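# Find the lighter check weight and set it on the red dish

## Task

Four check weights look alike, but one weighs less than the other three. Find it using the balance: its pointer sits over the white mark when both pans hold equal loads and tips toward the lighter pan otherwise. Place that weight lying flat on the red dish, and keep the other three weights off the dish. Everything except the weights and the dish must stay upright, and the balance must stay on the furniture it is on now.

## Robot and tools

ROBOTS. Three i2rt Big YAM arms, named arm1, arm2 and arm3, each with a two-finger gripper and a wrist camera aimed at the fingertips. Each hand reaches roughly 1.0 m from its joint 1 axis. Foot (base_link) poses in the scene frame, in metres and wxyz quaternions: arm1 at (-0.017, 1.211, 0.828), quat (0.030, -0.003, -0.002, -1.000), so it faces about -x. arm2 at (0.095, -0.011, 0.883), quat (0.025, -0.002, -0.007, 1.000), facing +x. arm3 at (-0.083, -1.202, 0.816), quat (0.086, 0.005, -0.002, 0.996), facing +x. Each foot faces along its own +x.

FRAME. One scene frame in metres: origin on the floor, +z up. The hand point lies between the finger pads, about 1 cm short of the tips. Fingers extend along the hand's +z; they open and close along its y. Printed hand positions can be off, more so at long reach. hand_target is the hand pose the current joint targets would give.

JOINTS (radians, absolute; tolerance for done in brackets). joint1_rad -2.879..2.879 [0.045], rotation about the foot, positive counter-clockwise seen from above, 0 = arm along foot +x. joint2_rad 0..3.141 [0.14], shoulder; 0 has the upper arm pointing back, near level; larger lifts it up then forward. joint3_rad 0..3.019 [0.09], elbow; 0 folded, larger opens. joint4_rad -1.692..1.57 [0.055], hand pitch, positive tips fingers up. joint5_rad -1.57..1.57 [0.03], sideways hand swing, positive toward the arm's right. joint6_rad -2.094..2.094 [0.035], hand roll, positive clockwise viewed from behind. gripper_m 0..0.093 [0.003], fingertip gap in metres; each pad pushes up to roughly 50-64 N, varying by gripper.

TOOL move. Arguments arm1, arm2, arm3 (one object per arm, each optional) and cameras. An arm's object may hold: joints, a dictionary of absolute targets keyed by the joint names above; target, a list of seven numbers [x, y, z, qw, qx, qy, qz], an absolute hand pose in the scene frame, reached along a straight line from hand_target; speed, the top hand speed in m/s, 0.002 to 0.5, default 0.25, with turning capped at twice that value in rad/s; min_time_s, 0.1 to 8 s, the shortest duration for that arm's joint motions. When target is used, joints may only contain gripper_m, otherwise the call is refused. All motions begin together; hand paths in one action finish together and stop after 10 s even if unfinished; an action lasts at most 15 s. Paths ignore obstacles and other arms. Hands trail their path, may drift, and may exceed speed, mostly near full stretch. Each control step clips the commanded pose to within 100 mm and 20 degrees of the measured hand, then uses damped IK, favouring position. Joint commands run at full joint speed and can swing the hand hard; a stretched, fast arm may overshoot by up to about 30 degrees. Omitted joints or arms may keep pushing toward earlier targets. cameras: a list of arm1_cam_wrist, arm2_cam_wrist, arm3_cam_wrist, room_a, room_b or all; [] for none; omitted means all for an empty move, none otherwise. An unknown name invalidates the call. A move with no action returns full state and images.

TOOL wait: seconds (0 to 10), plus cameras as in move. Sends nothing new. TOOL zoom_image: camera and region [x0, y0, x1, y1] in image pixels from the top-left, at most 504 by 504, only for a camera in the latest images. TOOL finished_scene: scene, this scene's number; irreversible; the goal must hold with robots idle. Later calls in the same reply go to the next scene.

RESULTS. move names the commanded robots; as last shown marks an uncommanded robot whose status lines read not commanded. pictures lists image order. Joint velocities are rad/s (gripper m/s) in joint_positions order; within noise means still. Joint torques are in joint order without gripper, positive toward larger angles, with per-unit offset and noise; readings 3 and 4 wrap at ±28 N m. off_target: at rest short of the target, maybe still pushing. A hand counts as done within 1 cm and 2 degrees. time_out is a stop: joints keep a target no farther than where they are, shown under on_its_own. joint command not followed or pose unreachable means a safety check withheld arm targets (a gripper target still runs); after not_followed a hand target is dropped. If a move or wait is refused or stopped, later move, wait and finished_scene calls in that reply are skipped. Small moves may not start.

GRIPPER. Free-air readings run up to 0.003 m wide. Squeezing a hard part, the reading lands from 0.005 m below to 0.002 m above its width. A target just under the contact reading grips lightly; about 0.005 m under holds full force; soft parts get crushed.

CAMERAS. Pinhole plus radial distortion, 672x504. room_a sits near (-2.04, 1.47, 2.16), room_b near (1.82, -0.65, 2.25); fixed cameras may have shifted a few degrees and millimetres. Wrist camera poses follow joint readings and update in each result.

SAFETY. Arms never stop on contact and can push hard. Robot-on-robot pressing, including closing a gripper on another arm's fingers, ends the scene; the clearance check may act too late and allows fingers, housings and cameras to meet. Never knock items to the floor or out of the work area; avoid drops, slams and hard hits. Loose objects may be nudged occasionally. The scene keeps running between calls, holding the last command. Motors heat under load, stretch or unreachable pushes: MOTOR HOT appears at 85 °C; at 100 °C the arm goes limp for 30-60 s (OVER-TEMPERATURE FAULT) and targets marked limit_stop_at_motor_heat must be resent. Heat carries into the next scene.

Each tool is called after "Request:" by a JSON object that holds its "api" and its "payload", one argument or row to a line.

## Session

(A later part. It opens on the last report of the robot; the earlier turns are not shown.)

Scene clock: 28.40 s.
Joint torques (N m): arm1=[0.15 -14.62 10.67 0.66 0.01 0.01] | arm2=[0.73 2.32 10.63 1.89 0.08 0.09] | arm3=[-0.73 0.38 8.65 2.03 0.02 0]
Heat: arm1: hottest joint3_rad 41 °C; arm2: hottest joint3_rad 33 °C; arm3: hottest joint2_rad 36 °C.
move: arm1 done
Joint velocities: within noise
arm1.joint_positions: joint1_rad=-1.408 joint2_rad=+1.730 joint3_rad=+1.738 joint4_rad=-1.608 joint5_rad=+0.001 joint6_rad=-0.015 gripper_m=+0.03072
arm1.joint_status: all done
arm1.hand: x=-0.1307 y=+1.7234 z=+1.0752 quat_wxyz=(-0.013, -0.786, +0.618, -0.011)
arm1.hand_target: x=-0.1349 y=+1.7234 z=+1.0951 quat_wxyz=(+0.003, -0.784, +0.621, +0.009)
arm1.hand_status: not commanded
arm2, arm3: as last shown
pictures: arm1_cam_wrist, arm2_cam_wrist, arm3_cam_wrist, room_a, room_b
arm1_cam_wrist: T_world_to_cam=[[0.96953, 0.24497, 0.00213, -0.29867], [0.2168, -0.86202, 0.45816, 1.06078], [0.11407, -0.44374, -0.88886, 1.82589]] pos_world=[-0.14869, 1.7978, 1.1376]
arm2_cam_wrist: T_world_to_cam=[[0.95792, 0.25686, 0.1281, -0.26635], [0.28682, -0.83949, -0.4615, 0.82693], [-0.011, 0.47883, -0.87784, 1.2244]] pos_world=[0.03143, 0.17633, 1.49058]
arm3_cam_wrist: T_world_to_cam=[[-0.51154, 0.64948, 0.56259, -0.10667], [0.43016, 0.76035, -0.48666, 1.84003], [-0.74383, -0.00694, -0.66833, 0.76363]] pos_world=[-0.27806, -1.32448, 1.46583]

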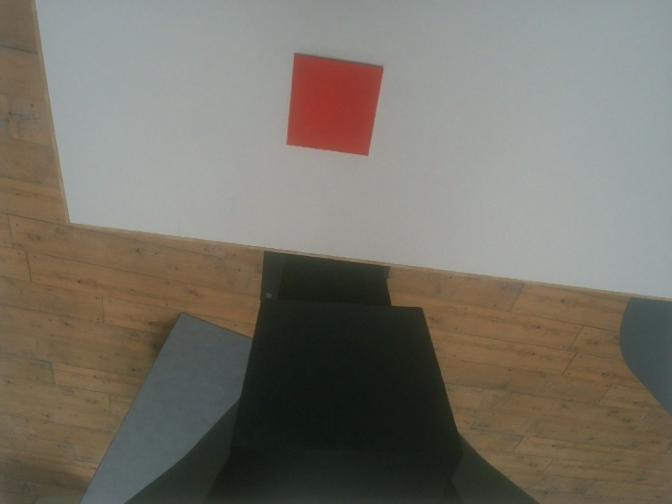

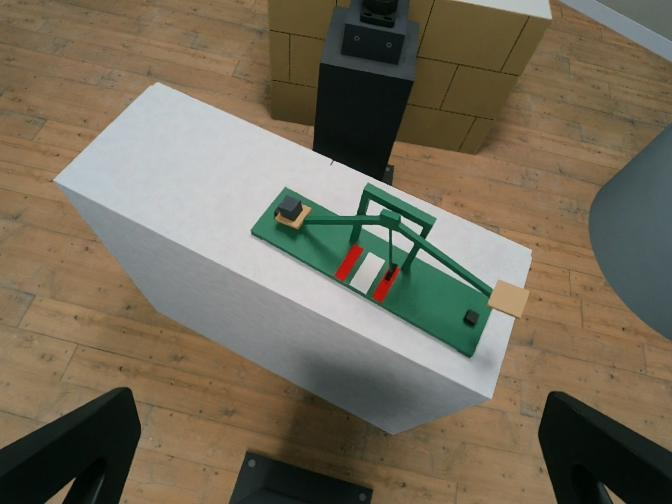

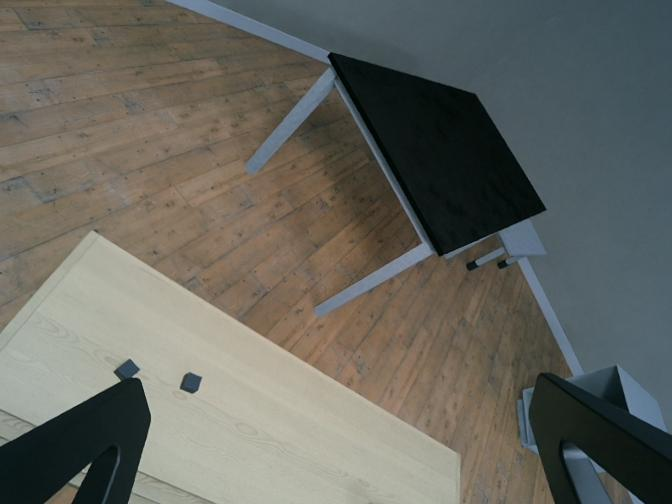

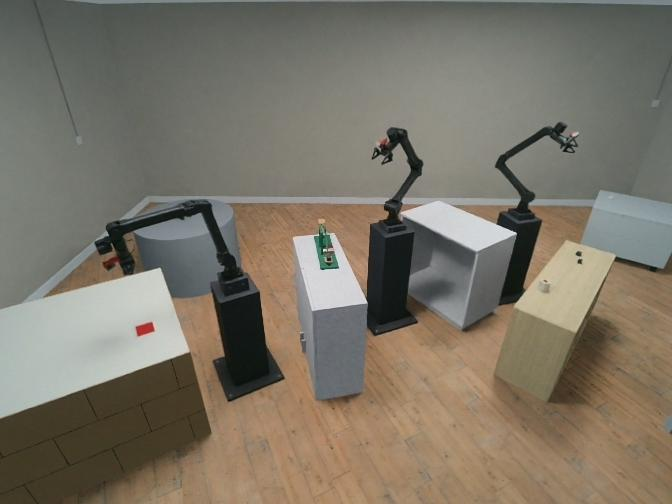

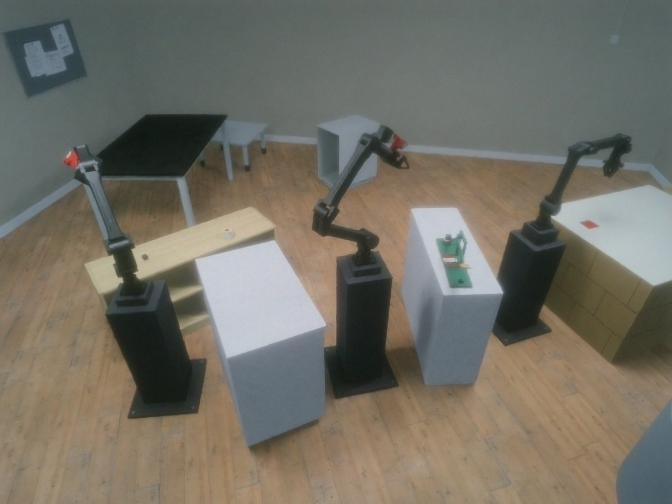

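Request:
{"api": "move", "payload": {
  "arm1": {"target":[-0.141,1.745,0.83,-0.030,0.764,-0.643,-0.036],"speed":0.25},
  "cameras": ["arm1_cam_wrist","room_a","room_b"]
}}

Request:
{"api": "zoom_image", "payload": {
  "camera": "room_a",
  "region": [90, 270, 190, 360]
}}

Request:
{"api": "zoom_image", "payload": {
  "camera": "room_b",
  "region": [550, 160, 640, 250]
}}

Scene clock: 31.40 s.
Joint torques (N m): arm1=[0.38 -13.33 9.29 1.02 0.18 0.01] | arm2=[0.62 2.43 10.63 1.85 0.08 0.11] | arm3=[-0.62 0.32 8.66 2.04 0.03 0.01]
Heat: arm1: hottest joint3_rad 41 °C; arm2: hottest joint3_rad 34 °C; arm3: hottest joint2_rad 36 °C.
move: arm1 off_target
Joint velocities: within noise
arm1.joint_positions: joint1_rad=-1.408 joint2_rad=+1.904 joint3_rad=+1.282 joint4_rad=-0.884 joint5_rad=+0.010 joint6_rad=+0.047 gripper_m=+0.03072
arm1.joint_status: not commanded
arm1.hand: x=-0.1338 y=+1.7345 z=+0.8222 quat_wxyz=(+0.019, -0.766, +0.642, +0.024)
arm1.hand_target: x=-0.1410 y=+1.7448 z=+0.8303 quat_wxyz=(+0.030, -0.764, +0.643, +0.036)
arm1.hand_status: off_target (0.015 m and 1.9 deg from the pose sent, 0.246 m and 8.2 deg at the start)
arm2, arm3: as last shown
arm1_cam_wrist: T_world_to_cam=[[0.98298, 0.18351, 0.00898, -0.19515], [0.16698, -0.91268, 0.373, 1.33819], [0.07665, -0.36515, -0.92779, 1.49705]] pos_world=[-0.14637, 1.8038, 0.89155]

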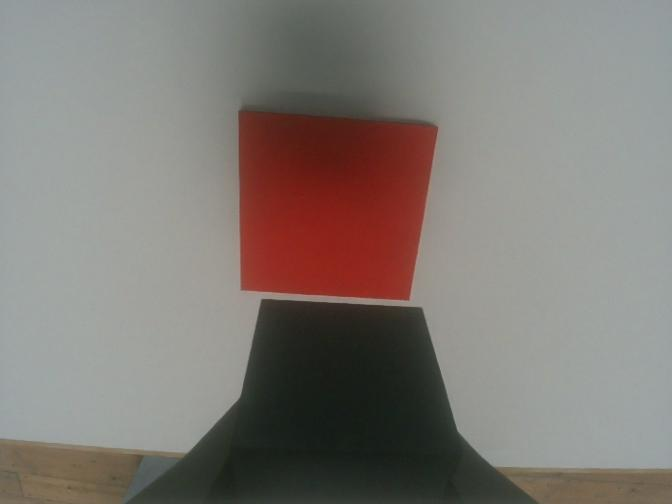

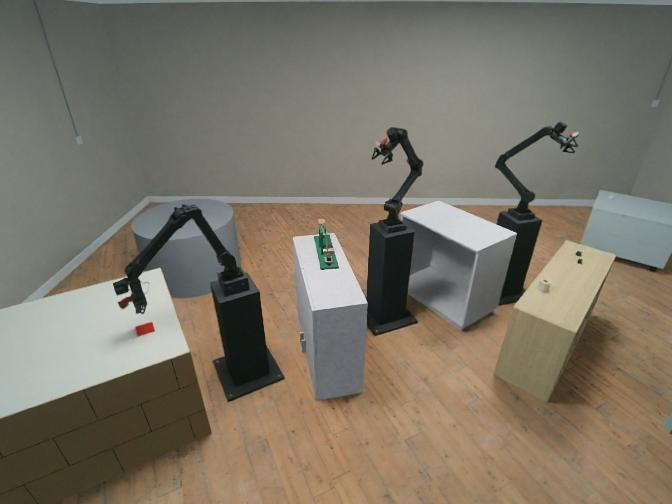

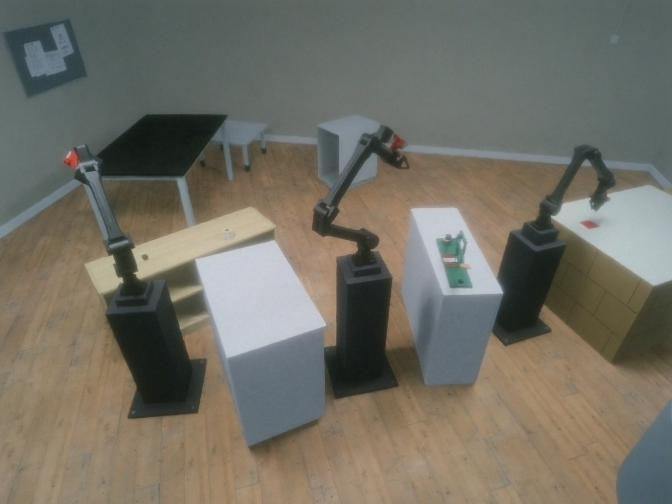

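Scaled by 5.040 from the camera's image (finer frame: 960x720).

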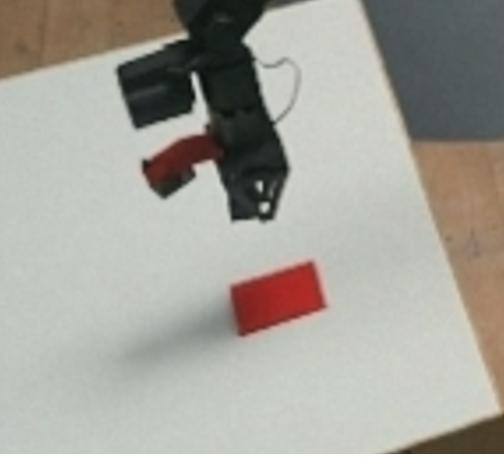

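Scaled by 5.600 from the camera's image (finer frame: 960x720).

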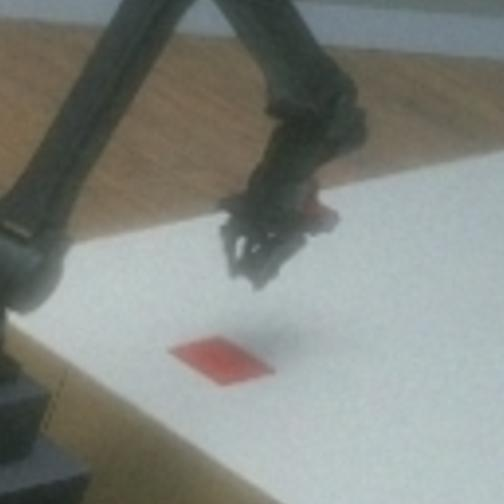

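Request:
{"api": "move", "payload": {
  "arm1": {"target":[-0.145,1.762,0.752,-0.030,0.764,-0.643,-0.036],"speed":0.15},
  "cameras": ["arm1_cam_wrist","room_a","room_b"]
}}

Request:
{"api": "zoom_image", "payload": {
  "camera": "room_a",
  "region": [110, 290, 180, 350]
}}

Request:
{"api": "zoom_image", "payload": {
  "camera": "room_b",
  "region": [560, 180, 630, 240]
}}

Scene clock: 33.23 s.
Joint torques (N m): arm1=[0.73 -13.98 9.72 0.99 0.17 0.01] | arm2=[0.62 2.43 10.63 1.89 0.09 0.1] | arm3=[-0.56 0.38 8.69 2.04 0.02 0]
Heat: arm1: hottest joint3_rad 41 °C; arm2: hottest joint3_rad 34 °C; arm3: hottest joint2_rad 36 °C.
move: arm1 off_target
Joint velocities: within noise
arm1.joint_positions: joint1_rad=-1.408 joint2_rad=+2.065 joint3_rad=+1.282 joint4_rad=-0.738 joint5_rad=+0.010 joint6_rad=+0.047 gripper_m=+0.03072
arm1.joint_status: not commanded
arm1.hand: x=-0.1361 y=+1.7419 z=+0.7410 quat_wxyz=(+0.015, -0.767, +0.642, +0.018)
arm1.hand_target: x=-0.1449 y=+1.7614 z=+0.7527 quat_wxyz=(+0.030, -0.764, +0.643, +0.036)
arm1.hand_status: off_target (0.025 m and 2.8 deg from the pose sent, 0.076 m and 1.9 deg at the start)
arm2, arm3: as last shown
arm1_cam_wrist: T_world_to_cam=[[0.98292, 0.18378, 0.00956, -0.19443], [0.16586, -0.90719, 0.38666, 1.35574], [0.07973, -0.37847, -0.92217, 1.44395]] pos_world=[-0.14888, 1.81212, 0.80923]

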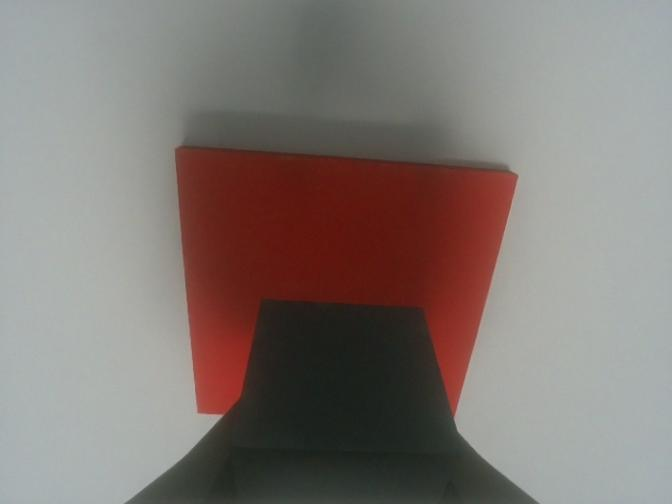

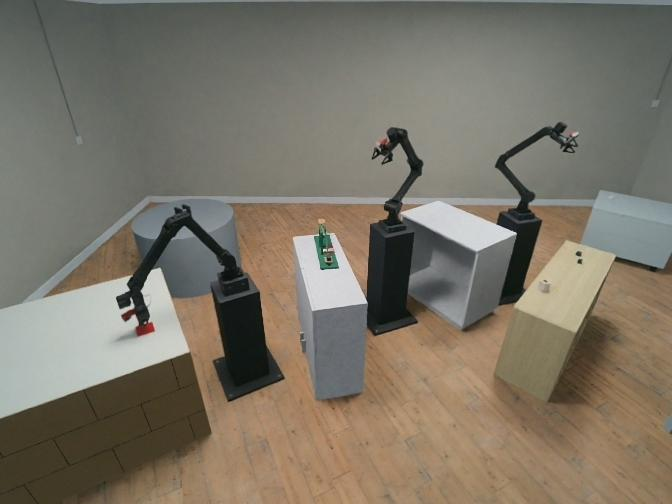

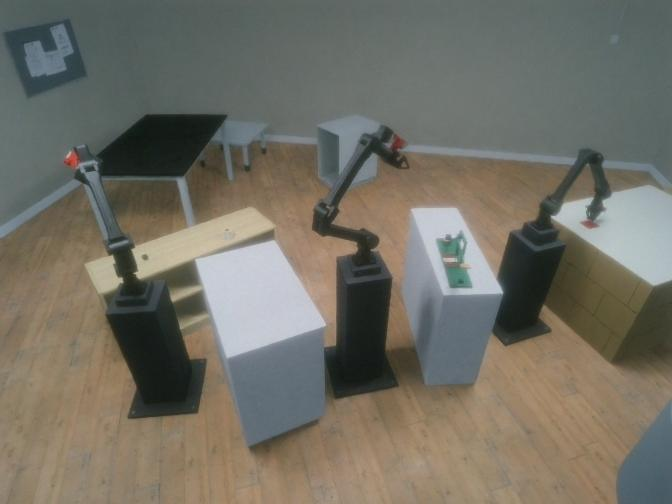

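Scaled by 7.200 from the camera's image (finer frame: 960x720).

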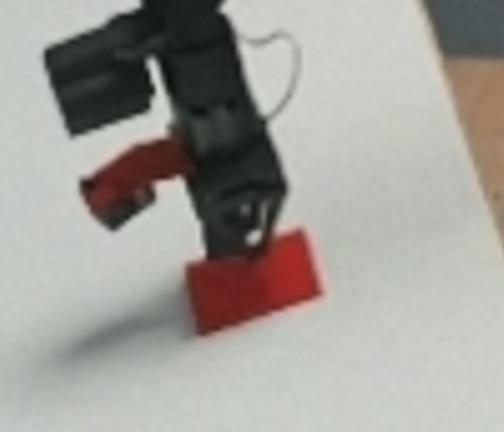

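Scaled by 7.200 from the camera's image (finer frame: 960x720).

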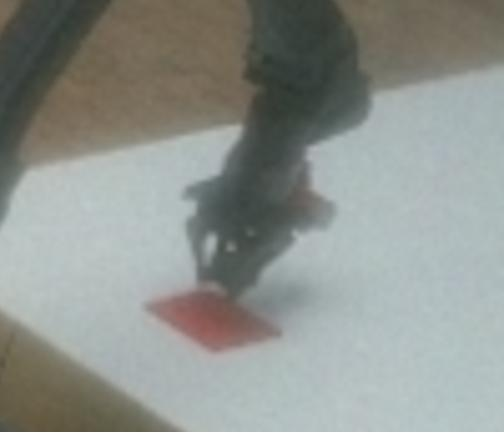

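Request:
{"api": "move", "payload": {
  "arm1": {"target":[-0.146,1.779,0.738,-0.030,0.764,-0.643,-0.036],"speed":0.1},
  "cameras": ["arm1_cam_wrist","room_b","room_a"]
}}

Request:
{"api": "zoom_image", "payload": {
  "camera": "room_b",
  "region": [560, 180, 630, 240]
}}

Request:
{"api": "zoom_image", "payload": {
  "camera": "room_a",
  "region": [110, 290, 180, 350]
}}

Scene clock: 34.67 s.
Joint torques (N m): arm1=[0.09 -13.1 10.66 0.88 0.12 -0.04] | arm2=[0.79 2.61 10.69 1.92 0.09 0.1] | arm3=[-0.62 0.38 8.64 2.06 0.03 0]
Heat: arm1: hottest joint3_rad 41 °C; arm2: hottest joint3_rad 34 °C; arm3: hottest joint2_rad 36 °C.
move: arm1 off_target
Joint velocities: within noise
arm1.joint_positions: joint1_rad=-1.408 joint2_rad=+2.110 joint3_rad=+1.326 joint4_rad=-0.737 joint5_rad=+0.010 joint6_rad=+0.047 gripper_m=+0.03072
arm1.joint_status: not commanded
arm1.hand: x=-0.1391 y=+1.7545 z=+0.7293 quat_wxyz=(+0.015, -0.767, +0.642, +0.017)
arm1.hand_target: x=-0.1458 y=+1.7779 z=+0.7388 quat_wxyz=(+0.030, -0.764, +0.643, +0.036)
arm1.hand_status: off_target (0.027 m and 2.8 deg from the pose sent, 0.039 m and 2.8 deg at the start)
arm2, arm3: as last shown
pictures: arm1_cam_wrist, room_a, room_b
arm1_cam_wrist: T_world_to_cam=[[0.98292, 0.18381, 0.00957, -0.19375], [0.16584, -0.90701, 0.38708, 1.37153], [0.07983, -0.37888, -0.922, 1.43878]] pos_world=[-0.15188, 1.82472, 0.79753]

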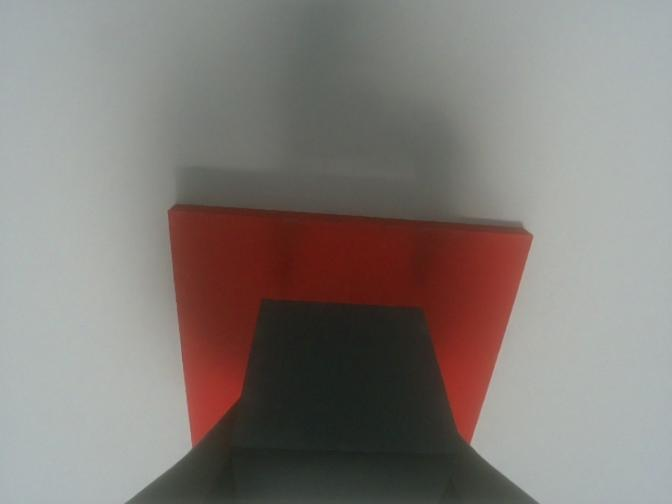

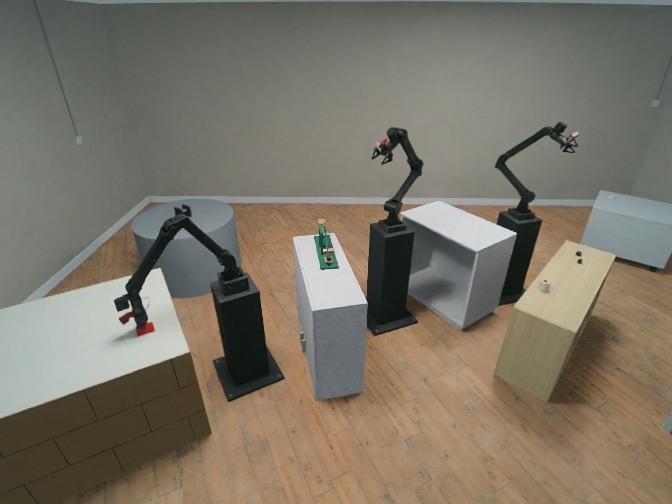

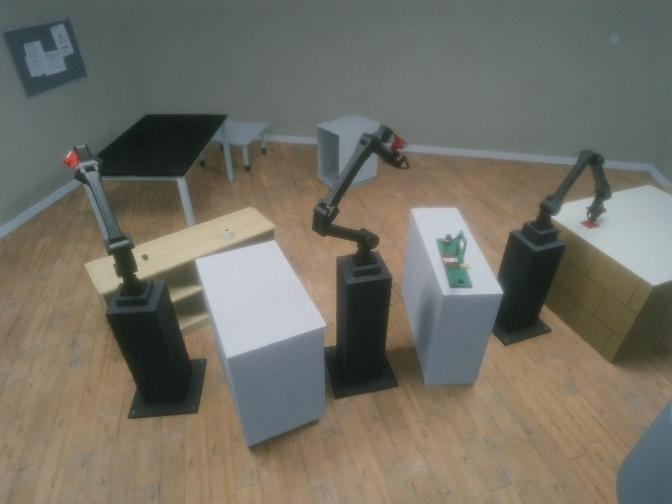

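Scaled by 7.200 from the camera's image (finer frame: 960x720).

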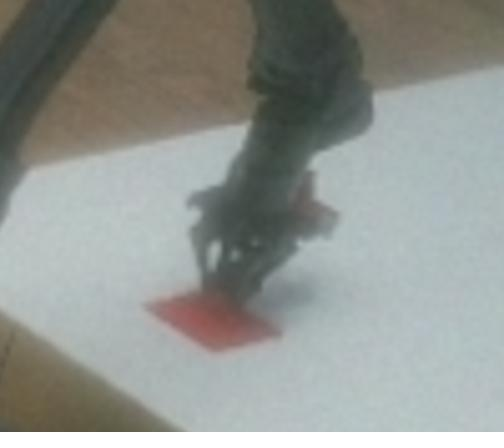

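Scaled by 7.200 from the camera's image (finer frame: 960x720).

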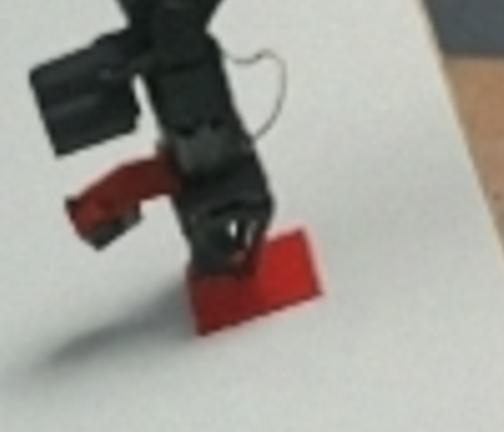

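Request:
{"api": "move", "payload": {
  "arm1": {"target":[-0.146,1.777,0.726,-0.030,0.764,-0.643,-0.036],"speed":0.06},
  "cameras": ["arm1_cam_wrist","room_b"]
}}

Request:
{"api": "zoom_image", "payload": {
  "camera": "room_b",
  "region": [560, 180, 630, 240]
}}

Scene clock: 36.07 s.
Joint torques (N m): arm1=[-0.32 -13.86 9.92 0.9 0.18 0] | arm2=[0.85 2.61 10.61 1.96 0.08 0.11] | arm3=[-0.56 0.5 8.66 2.06 0.02 0]
Heat: arm1: hottest joint3_rad 41 °C; arm2: hottest joint3_rad 34 °C; arm3: hottest joint2_rad 36 °C.
move: arm1 off_target
Joint velocities: within noise
arm1.joint_positions: joint1_rad=-1.408 joint2_rad=+2.130 joint3_rad=+1.327 joint4_rad=-0.713 joint5_rad=+0.010 joint6_rad=+0.047 gripper_m=+0.03072
arm1.joint_status: not commanded
arm1.hand: x=-0.1396 y=+1.7564 z=+0.7196 quat_wxyz=(+0.016, -0.766, +0.642, +0.020)
arm1.hand_target: x=-0.1459 y=+1.7763 z=+0.7267 quat_wxyz=(+0.030, -0.764, +0.643, +0.036)
arm1.hand_status: off_target (0.023 m and 2.4 deg from the pose sent, 0.024 m and 2.8 deg at the start)
arm2, arm3: as last shown
arm1_cam_wrist: T_world_to_cam=[[0.98293, 0.18373, 0.00929, -0.19319], [0.16636, -0.9093, 0.38145, 1.38523], [0.07853, -0.37339, -0.92434, 1.42246]] pos_world=[-0.15227, 1.82622, 0.78824]

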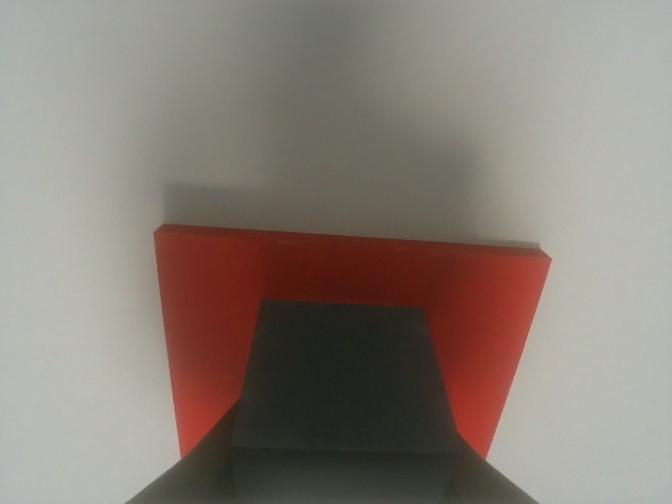

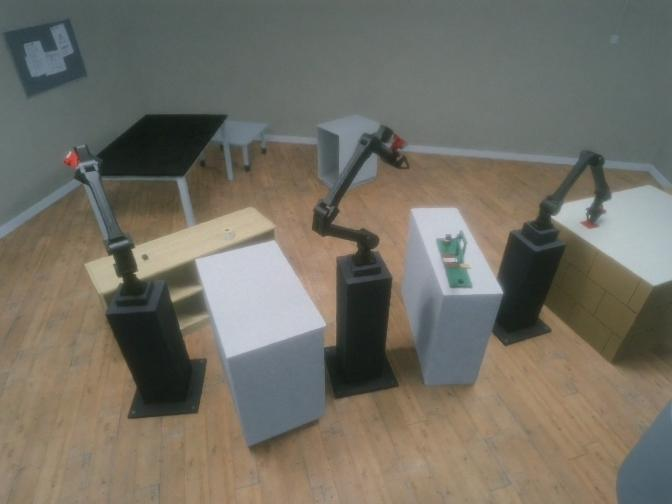

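Scaled by 7.200 from the camera's image (finer frame: 960x720).

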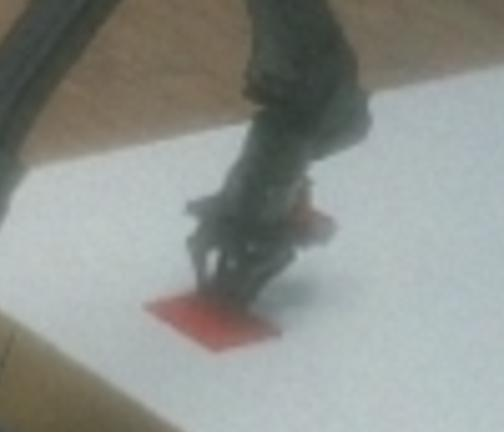

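Request:
{"api": "move", "payload": {
  "arm1": {"target":[-0.146,1.773,0.714,-0.030,0.764,-0.643,-0.036],"speed":0.06},
  "cameras": ["arm1_cam_wrist","room_b"]
}}

Request:
{"api": "zoom_image", "payload": {
  "camera": "room_b",
  "region": [560, 180, 630, 240]
}}

Scene clock: 40.70 s.
Joint torques (N m): arm1=[0.38 -13.63 8.64 0.87 0.16 0] | arm2=[0.62 2.55 10.67 1.94 0.09 0.1] | arm3=[-0.62 0.38 8.66 2.03 0.02 0.02]
Heat: arm1: hottest joint3_rad 41 °C; arm2: hottest joint3_rad 35 °C; arm3: hottest joint2_rad 36 °C.
move: arm1 off_target
Joint velocities: within noise
arm1.joint_positions: joint1_rad=-1.408 joint2_rad=+2.142 joint3_rad=+1.327 joint4_rad=-0.683 joint5_rad=+0.010 joint6_rad=+0.047 gripper_m=+0.03071
arm1.joint_status: not commanded
arm1.hand: x=-0.1406 y=+1.7606 z=+0.7132 quat_wxyz=(+0.022, -0.766, +0.642, +0.027)
arm1.hand_target: x=-0.1460 y=+1.7727 z=+0.7143 quat_wxyz=(+0.030, -0.764, +0.643, +0.036)
arm1.hand_status: off_target (0.014 m and 1.5 deg from the pose sent, 0.019 m and 2.4 deg at the start)
arm2, arm3: as last shown
arm1_cam_wrist: T_world_to_cam=[[0.983, 0.1834, 0.00864, -0.19189], [0.16761, -0.91558, 0.36554, 1.41427], [0.07495, -0.35788, -0.93076, 1.39496]] pos_world=[-0.15297, 1.82929, 0.78306]

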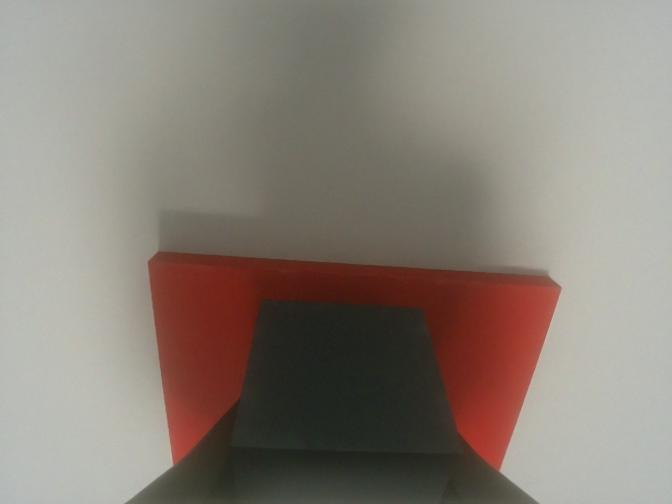

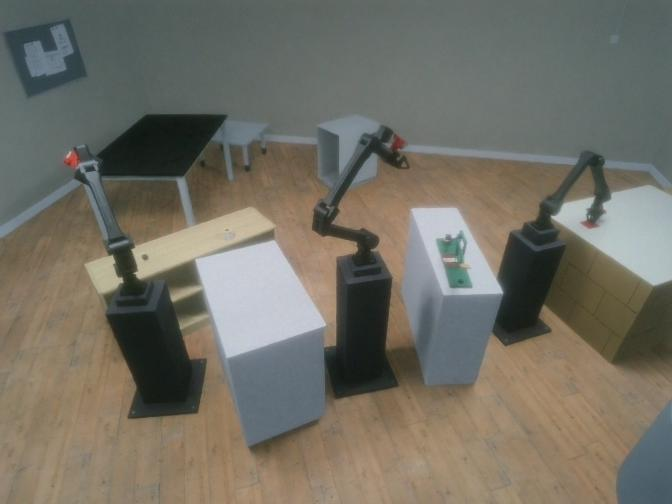

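Scaled by 7.200 from the camera's image (finer frame: 960x720).

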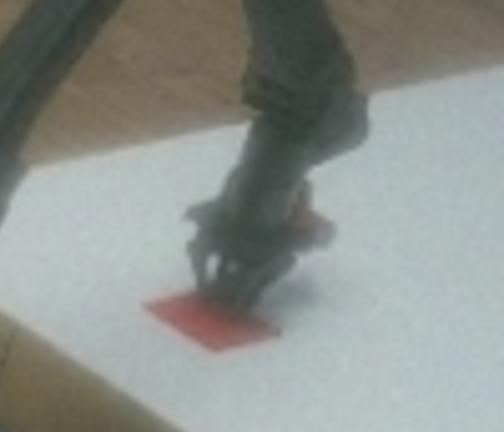

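Request:
{"api": "move", "payload": {
  "arm1": {"target":[-0.146,1.766,0.708,-0.030,0.764,-0.643,-0.036],"speed":0.04},
  "cameras": ["arm1_cam_wrist"]
}}

Scene clock: 42.00 s.
Joint torques (N m): arm1=[0.73 -13.63 6.97 1.25 0.13 0] | arm2=[0.5 2.67 10.67 1.96 0.06 0.11] | arm3=[-0.56 0.5 8.66 2.07 0.02 0]
Heat: arm1: hottest joint3_rad 41 °C; arm2: hottest joint3_rad 35 °C; arm3: hottest joint2_rad 36 °C.
move: arm1 done
Joint velocities: within noise
arm1.joint_positions: joint1_rad=-1.408 joint2_rad=+2.142 joint3_rad=+1.324 joint4_rad=-0.664 joint5_rad=+0.010 joint6_rad=+0.047 gripper_m=+0.03071
arm1.joint_status: not commanded
arm1.hand: x=-0.1414 y=+1.7640 z=+0.7129 quat_wxyz=(+0.027, -0.766, +0.642, +0.033)
arm1.hand_target: x=-0.1460 y=+1.7659 z=+0.7081 quat_wxyz=(+0.030, -0.764, +0.643, +0.036)
arm1.hand_status: done (0.007 m and 0.5 deg from the pose sent, 0.009 m and 1.5 deg at the start)
arm2, arm3: as last shown
arm1_cam_wrist: T_world_to_cam=[[0.98312, 0.18281, 0.00792, -0.19017], [0.16854, -0.9215, 0.3499, 1.43935], [0.07126, -0.34265, -0.93676, 1.37293]] pos_world=[-0.15346, 1.83157, 0.78399]

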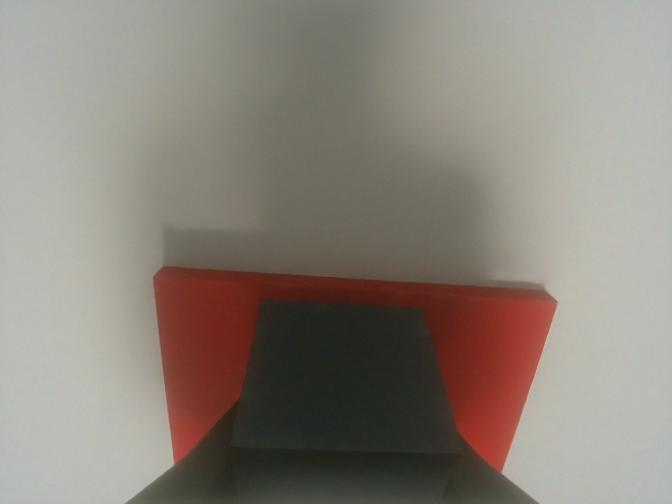

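Request:
{"api": "move", "payload": {
  "arm1": {"target":[-0.146,1.750,0.726,-0.022,0.764,-0.643,-0.026],"speed":0.1}
}}

Request:
{"api": "move", "payload": {
  "arm1": {"target":[-0.146,1.750,0.711,-0.022,0.764,-0.643,-0.026],"speed":0.05},
  "cameras": ["arm1_cam_wrist"]
}}

Scene clock: 43.20 s.
Joint torques (N m): arm1=[0.97 -16.09 6.38 0.08 0.19 0.03] | arm2=[0.56 2.55 10.67 1.96 0.09 0.11] | arm3=[-0.62 0.32 8.65 2.03 0.01 0]
Heat: arm1: hottest joint3_rad 41 °C; arm2: hottest joint3_rad 35 °C; arm3: hottest joint2_rad 36 °C.
move: arm1 off_target
Joint velocities: within noise
arm1.joint_positions: joint1_rad=-1.408 joint2_rad=+2.130 joint3_rad=+1.299 joint4_rad=-0.681 joint5_rad=+0.010 joint6_rad=+0.054 gripper_m=+0.03071
arm1.joint_status: not commanded
arm1.hand: x=-0.1381 y=+1.7497 z=+0.7122 quat_wxyz=(+0.018, -0.764, +0.644, +0.021)
arm1.hand_target: x=-0.1459 y=+1.7500 z=+0.7257 quat_wxyz=(+0.022, -0.765, +0.643, +0.026)
arm1.hand_status: off_target (0.016 m and 0.7 deg from the pose sent, 0.020 m and 1.0 deg at the start)
arm2.joint_positions: joint1_rad=-1.088 joint2_rad=+0.585 joint3_rad=+1.357 joint4_rad=-1.462 joint5_rad=+0.226 joint6_rad=+0.023 gripper_m=+0.09397
arm2.joint_status: not commanded
arm2.hand: x=+0.0432 y=+0.1842 z=+1.3934 quat_wxyz=(-0.317, +0.723, -0.530, -0.308)
arm2.hand_target: x=+0.0465 y=+0.1827 z=+1.4041 quat_wxyz=(-0.324, +0.715, -0.533, -0.316)
arm2.hand_status: not commanded
arm3.joint_positions: joint1_rad=+0.493 joint2_rad=+0.649 joint3_rad=+1.390 joint4_rad=-1.161 joint5_rad=-0.034 joint6_rad=-0.702 gripper_m=+0.09396
arm3.joint_status: not commanded
arm3.hand: x=-0.3317 y=-1.2952 z=+1.3883 quat_wxyz=(-0.093, +0.724, +0.420, -0.539)
arm3.hand_target: x=-0.3281 y=-1.2958 z=+1.3994 quat_wxyz=(-0.093, +0.717, +0.419, -0.549)
arm3.hand_status: not commanded
pictures: none

Scene clock: 44.17 s.
Joint torques (N m): arm1=[1.08 -14.04 6.39 0.99 0.18 -0.03] | arm2=[0.56 2.55 10.65 1.91 0.08 0.09] | arm3=[-0.62 0.44 8.66 2.09 0.02 0]
Heat: arm1: hottest joint3_rad 41 °C; arm2: hottest joint3_rad 35 °C; arm3: hottest joint2_rad 36 °C.
move: arm1 done
Joint velocities: within noise
arm1.joint_positions: joint1_rad=-1.408 joint2_rad=+2.130 joint3_rad=+1.297 joint4_rad=-0.678 joint5_rad=+0.010 joint6_rad=+0.054 gripper_m=+0.03071
arm1.joint_status: not commanded
arm1.hand: x=-0.1381 y=+1.7497 z=+0.7118 quat_wxyz=(+0.018, -0.764, +0.644, +0.022)
arm1.hand_target: x=-0.1459 y=+1.7499 z=+0.7111 quat_wxyz=(+0.022, -0.765, +0.644, +0.026)
arm1.hand_status: done (0.008 m and 0.7 deg from the pose sent, 0.008 m and 0.7 deg at the start)
arm2, arm3: as last shown
arm1_cam_wrist: T_world_to_cam=[[0.98426, 0.17649, 0.00868, -0.18008], [0.1603, -0.91245, 0.37648, 1.39013], [0.07437, -0.36917, -0.92638, 1.40616]] pos_world=[-0.15016, 1.81931, 0.78084]

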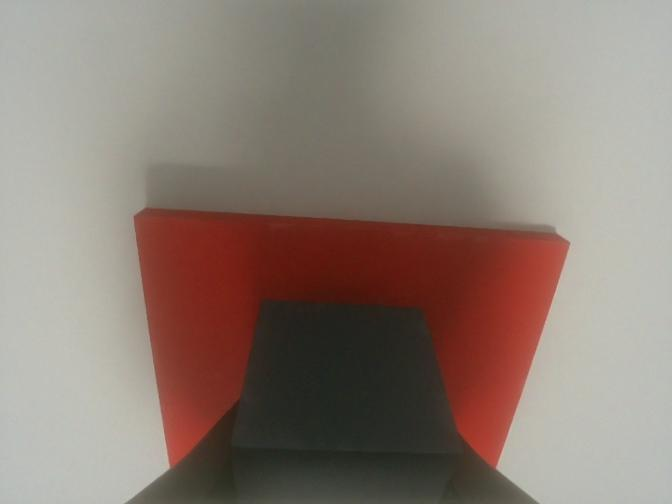

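Request:
{"api": "move", "payload": {
  "arm1": {"joints":{"gripper_m":0.06}}
}}

Request:
{"api": "move", "payload": {
  "arm1": {"target":[-0.146,1.747,0.86,0,0.765,-0.644,0],"speed":0.15},
  "cameras": ["all"]
}}

Request:
{"api": "zoom_image", "payload": {
  "camera": "arm2_cam_wrist",
  "region": [230, 160, 550, 400]
}}

Scene clock: 45.00 s.
Joint torques (N m): arm1=[1.08 -14.15 6.39 1.05 -0.09 0.02] | arm2=[0.73 2.43 10.7 1.92 0.08 0.11] | arm3=[-0.56 0.38 8.66 2.07 0.02 0]
Heat: arm1: hottest joint3_rad 41 °C; arm2: hottest joint3_rad 35 °C; arm3: hottest joint2_rad 36 °C.
move: arm1 done
Joint velocities: within noise
arm1.joint_positions: joint1_rad=-1.408 joint2_rad=+2.130 joint3_rad=+1.297 joint4_rad=-0.675 joint5_rad=+0.016 joint6_rad=+0.054 gripper_m=+0.05984
arm1.joint_status: all done
arm1.hand: x=-0.1371 y=+1.7505 z=+0.7117 quat_wxyz=(+0.021, -0.764, +0.645, +0.021)
arm1.hand_target: x=-0.1459 y=+1.7500 z=+0.7111 quat_wxyz=(+0.022, -0.765, +0.644, +0.026)
arm1.hand_status: not commanded
arm2, arm3: as last shown
pictures: none

Scene clock: 46.80 s.
Joint torques (N m): arm1=[0.67 -14.97 11.82 -0.05 -0.04 0.01] | arm2=[0.73 2.32 10.62 1.92 0.08 0.11] | arm3=[-0.56 0.5 8.64 2.04 0.02 0]
Heat: arm1: hottest joint3_rad 41 °C; arm2: hottest joint3_rad 36 °C; arm3: hottest joint3_rad 37 °C.
move: arm1 off_target
Joint velocities: within noise
arm1.joint_positions: joint1_rad=-1.406 joint2_rad=+1.936 joint3_rad=+1.373 joint4_rad=-1.061 joint5_rad=+0.009 joint6_rad=+0.054 gripper_m=+0.05993
arm1.joint_status: not commanded
arm1.hand: x=-0.1333 y=+1.7288 z=+0.8351 quat_wxyz=(-0.016, -0.765, +0.644, -0.023)
arm1.hand_target: x=-0.1458 y=+1.7459 z=+0.8604 quat_wxyz=(+0.000, -0.765, +0.644, +0.000)
arm1.hand_status: off_target (0.033 m and 3.2 deg from the pose sent, 0.149 m and 3.4 deg at the start)
arm2, arm3: as last shown
pictures: arm1_cam_wrist, arm2_cam_wrist, arm3_cam_wrist, room_a, room_b
arm1_cam_wrist: T_world_to_cam=[[0.98363, 0.17969, 0.01347, -0.19181], [0.15143, -0.86483, 0.47869, 1.15499], [0.09766, -0.46881, -0.87788, 1.64721]] pos_world=[-0.1471, 1.80556, 0.89576]
arm2_cam_wrist: T_world_to_cam=[[0.95792, 0.25686, 0.1281, -0.26635], [0.28682, -0.83949, -0.4615, 0.82693], [-0.011, 0.47883, -0.87784, 1.2244]] pos_world=[0.03143, 0.17633, 1.49058]
arm3_cam_wrist: T_world_to_cam=[[-0.51154, 0.64948, 0.56259, -0.10667], [0.43016, 0.76035, -0.48666, 1.84003], [-0.74383, -0.00694, -0.66833, 0.76363]] pos_world=[-0.27806, -1.32448, 1.46583]

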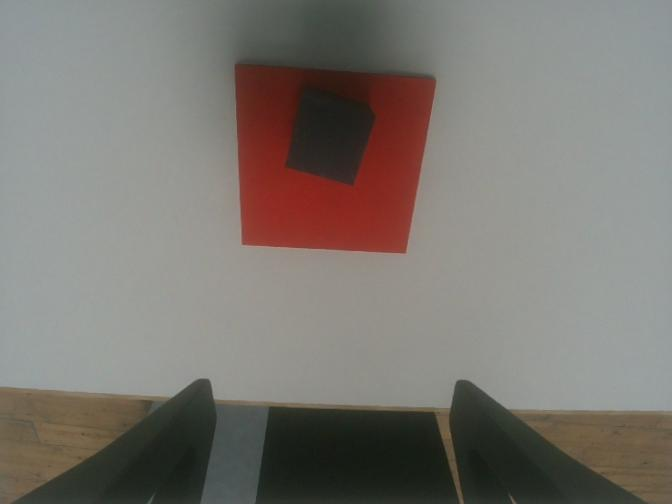

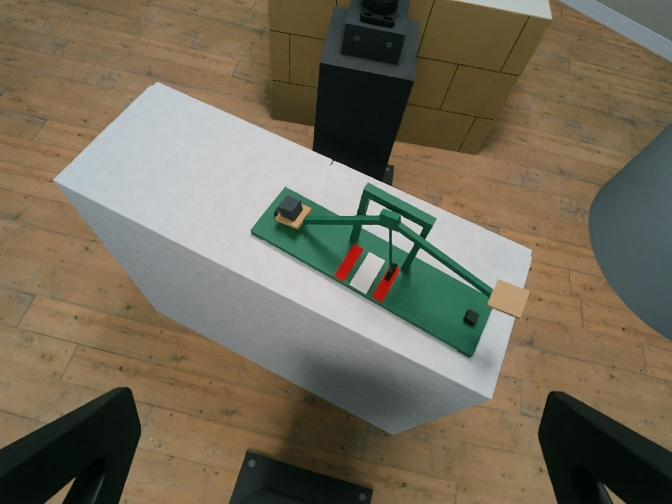

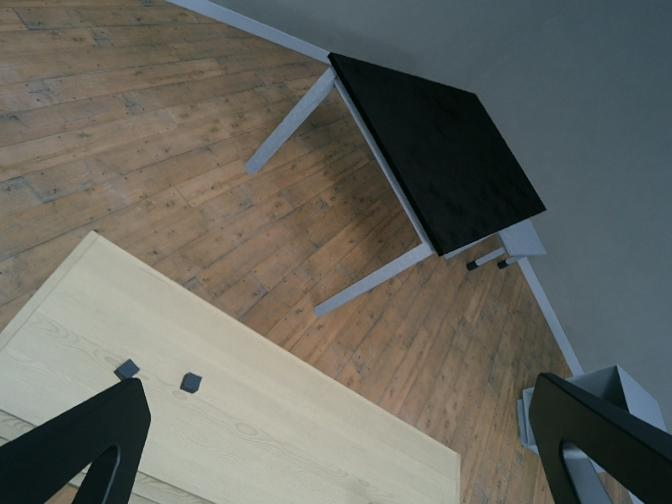

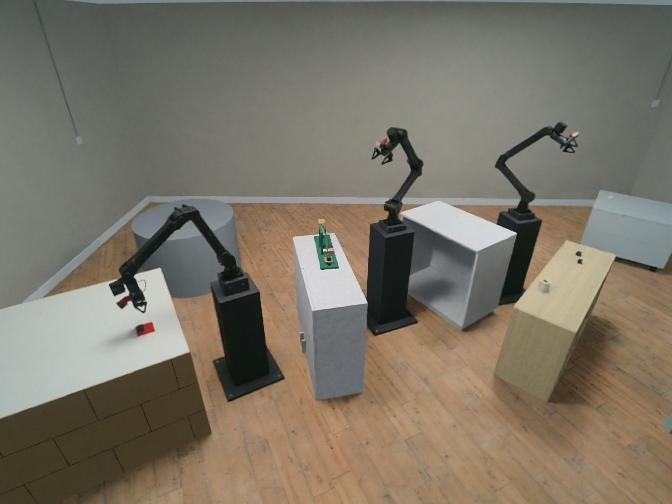

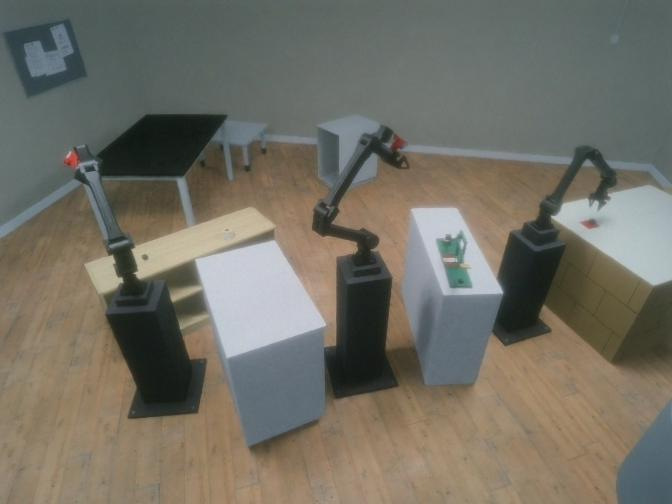

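Scaled by 1.575 from the camera's image (finer frame: 960x720).

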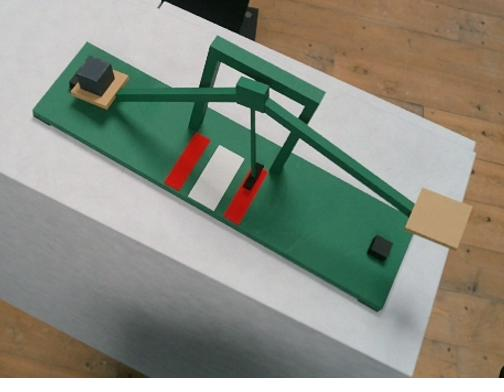

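Request:
{"api": "finished_scene", "payload": {
  "scene": 1
}}

The scene is finished: the task was done.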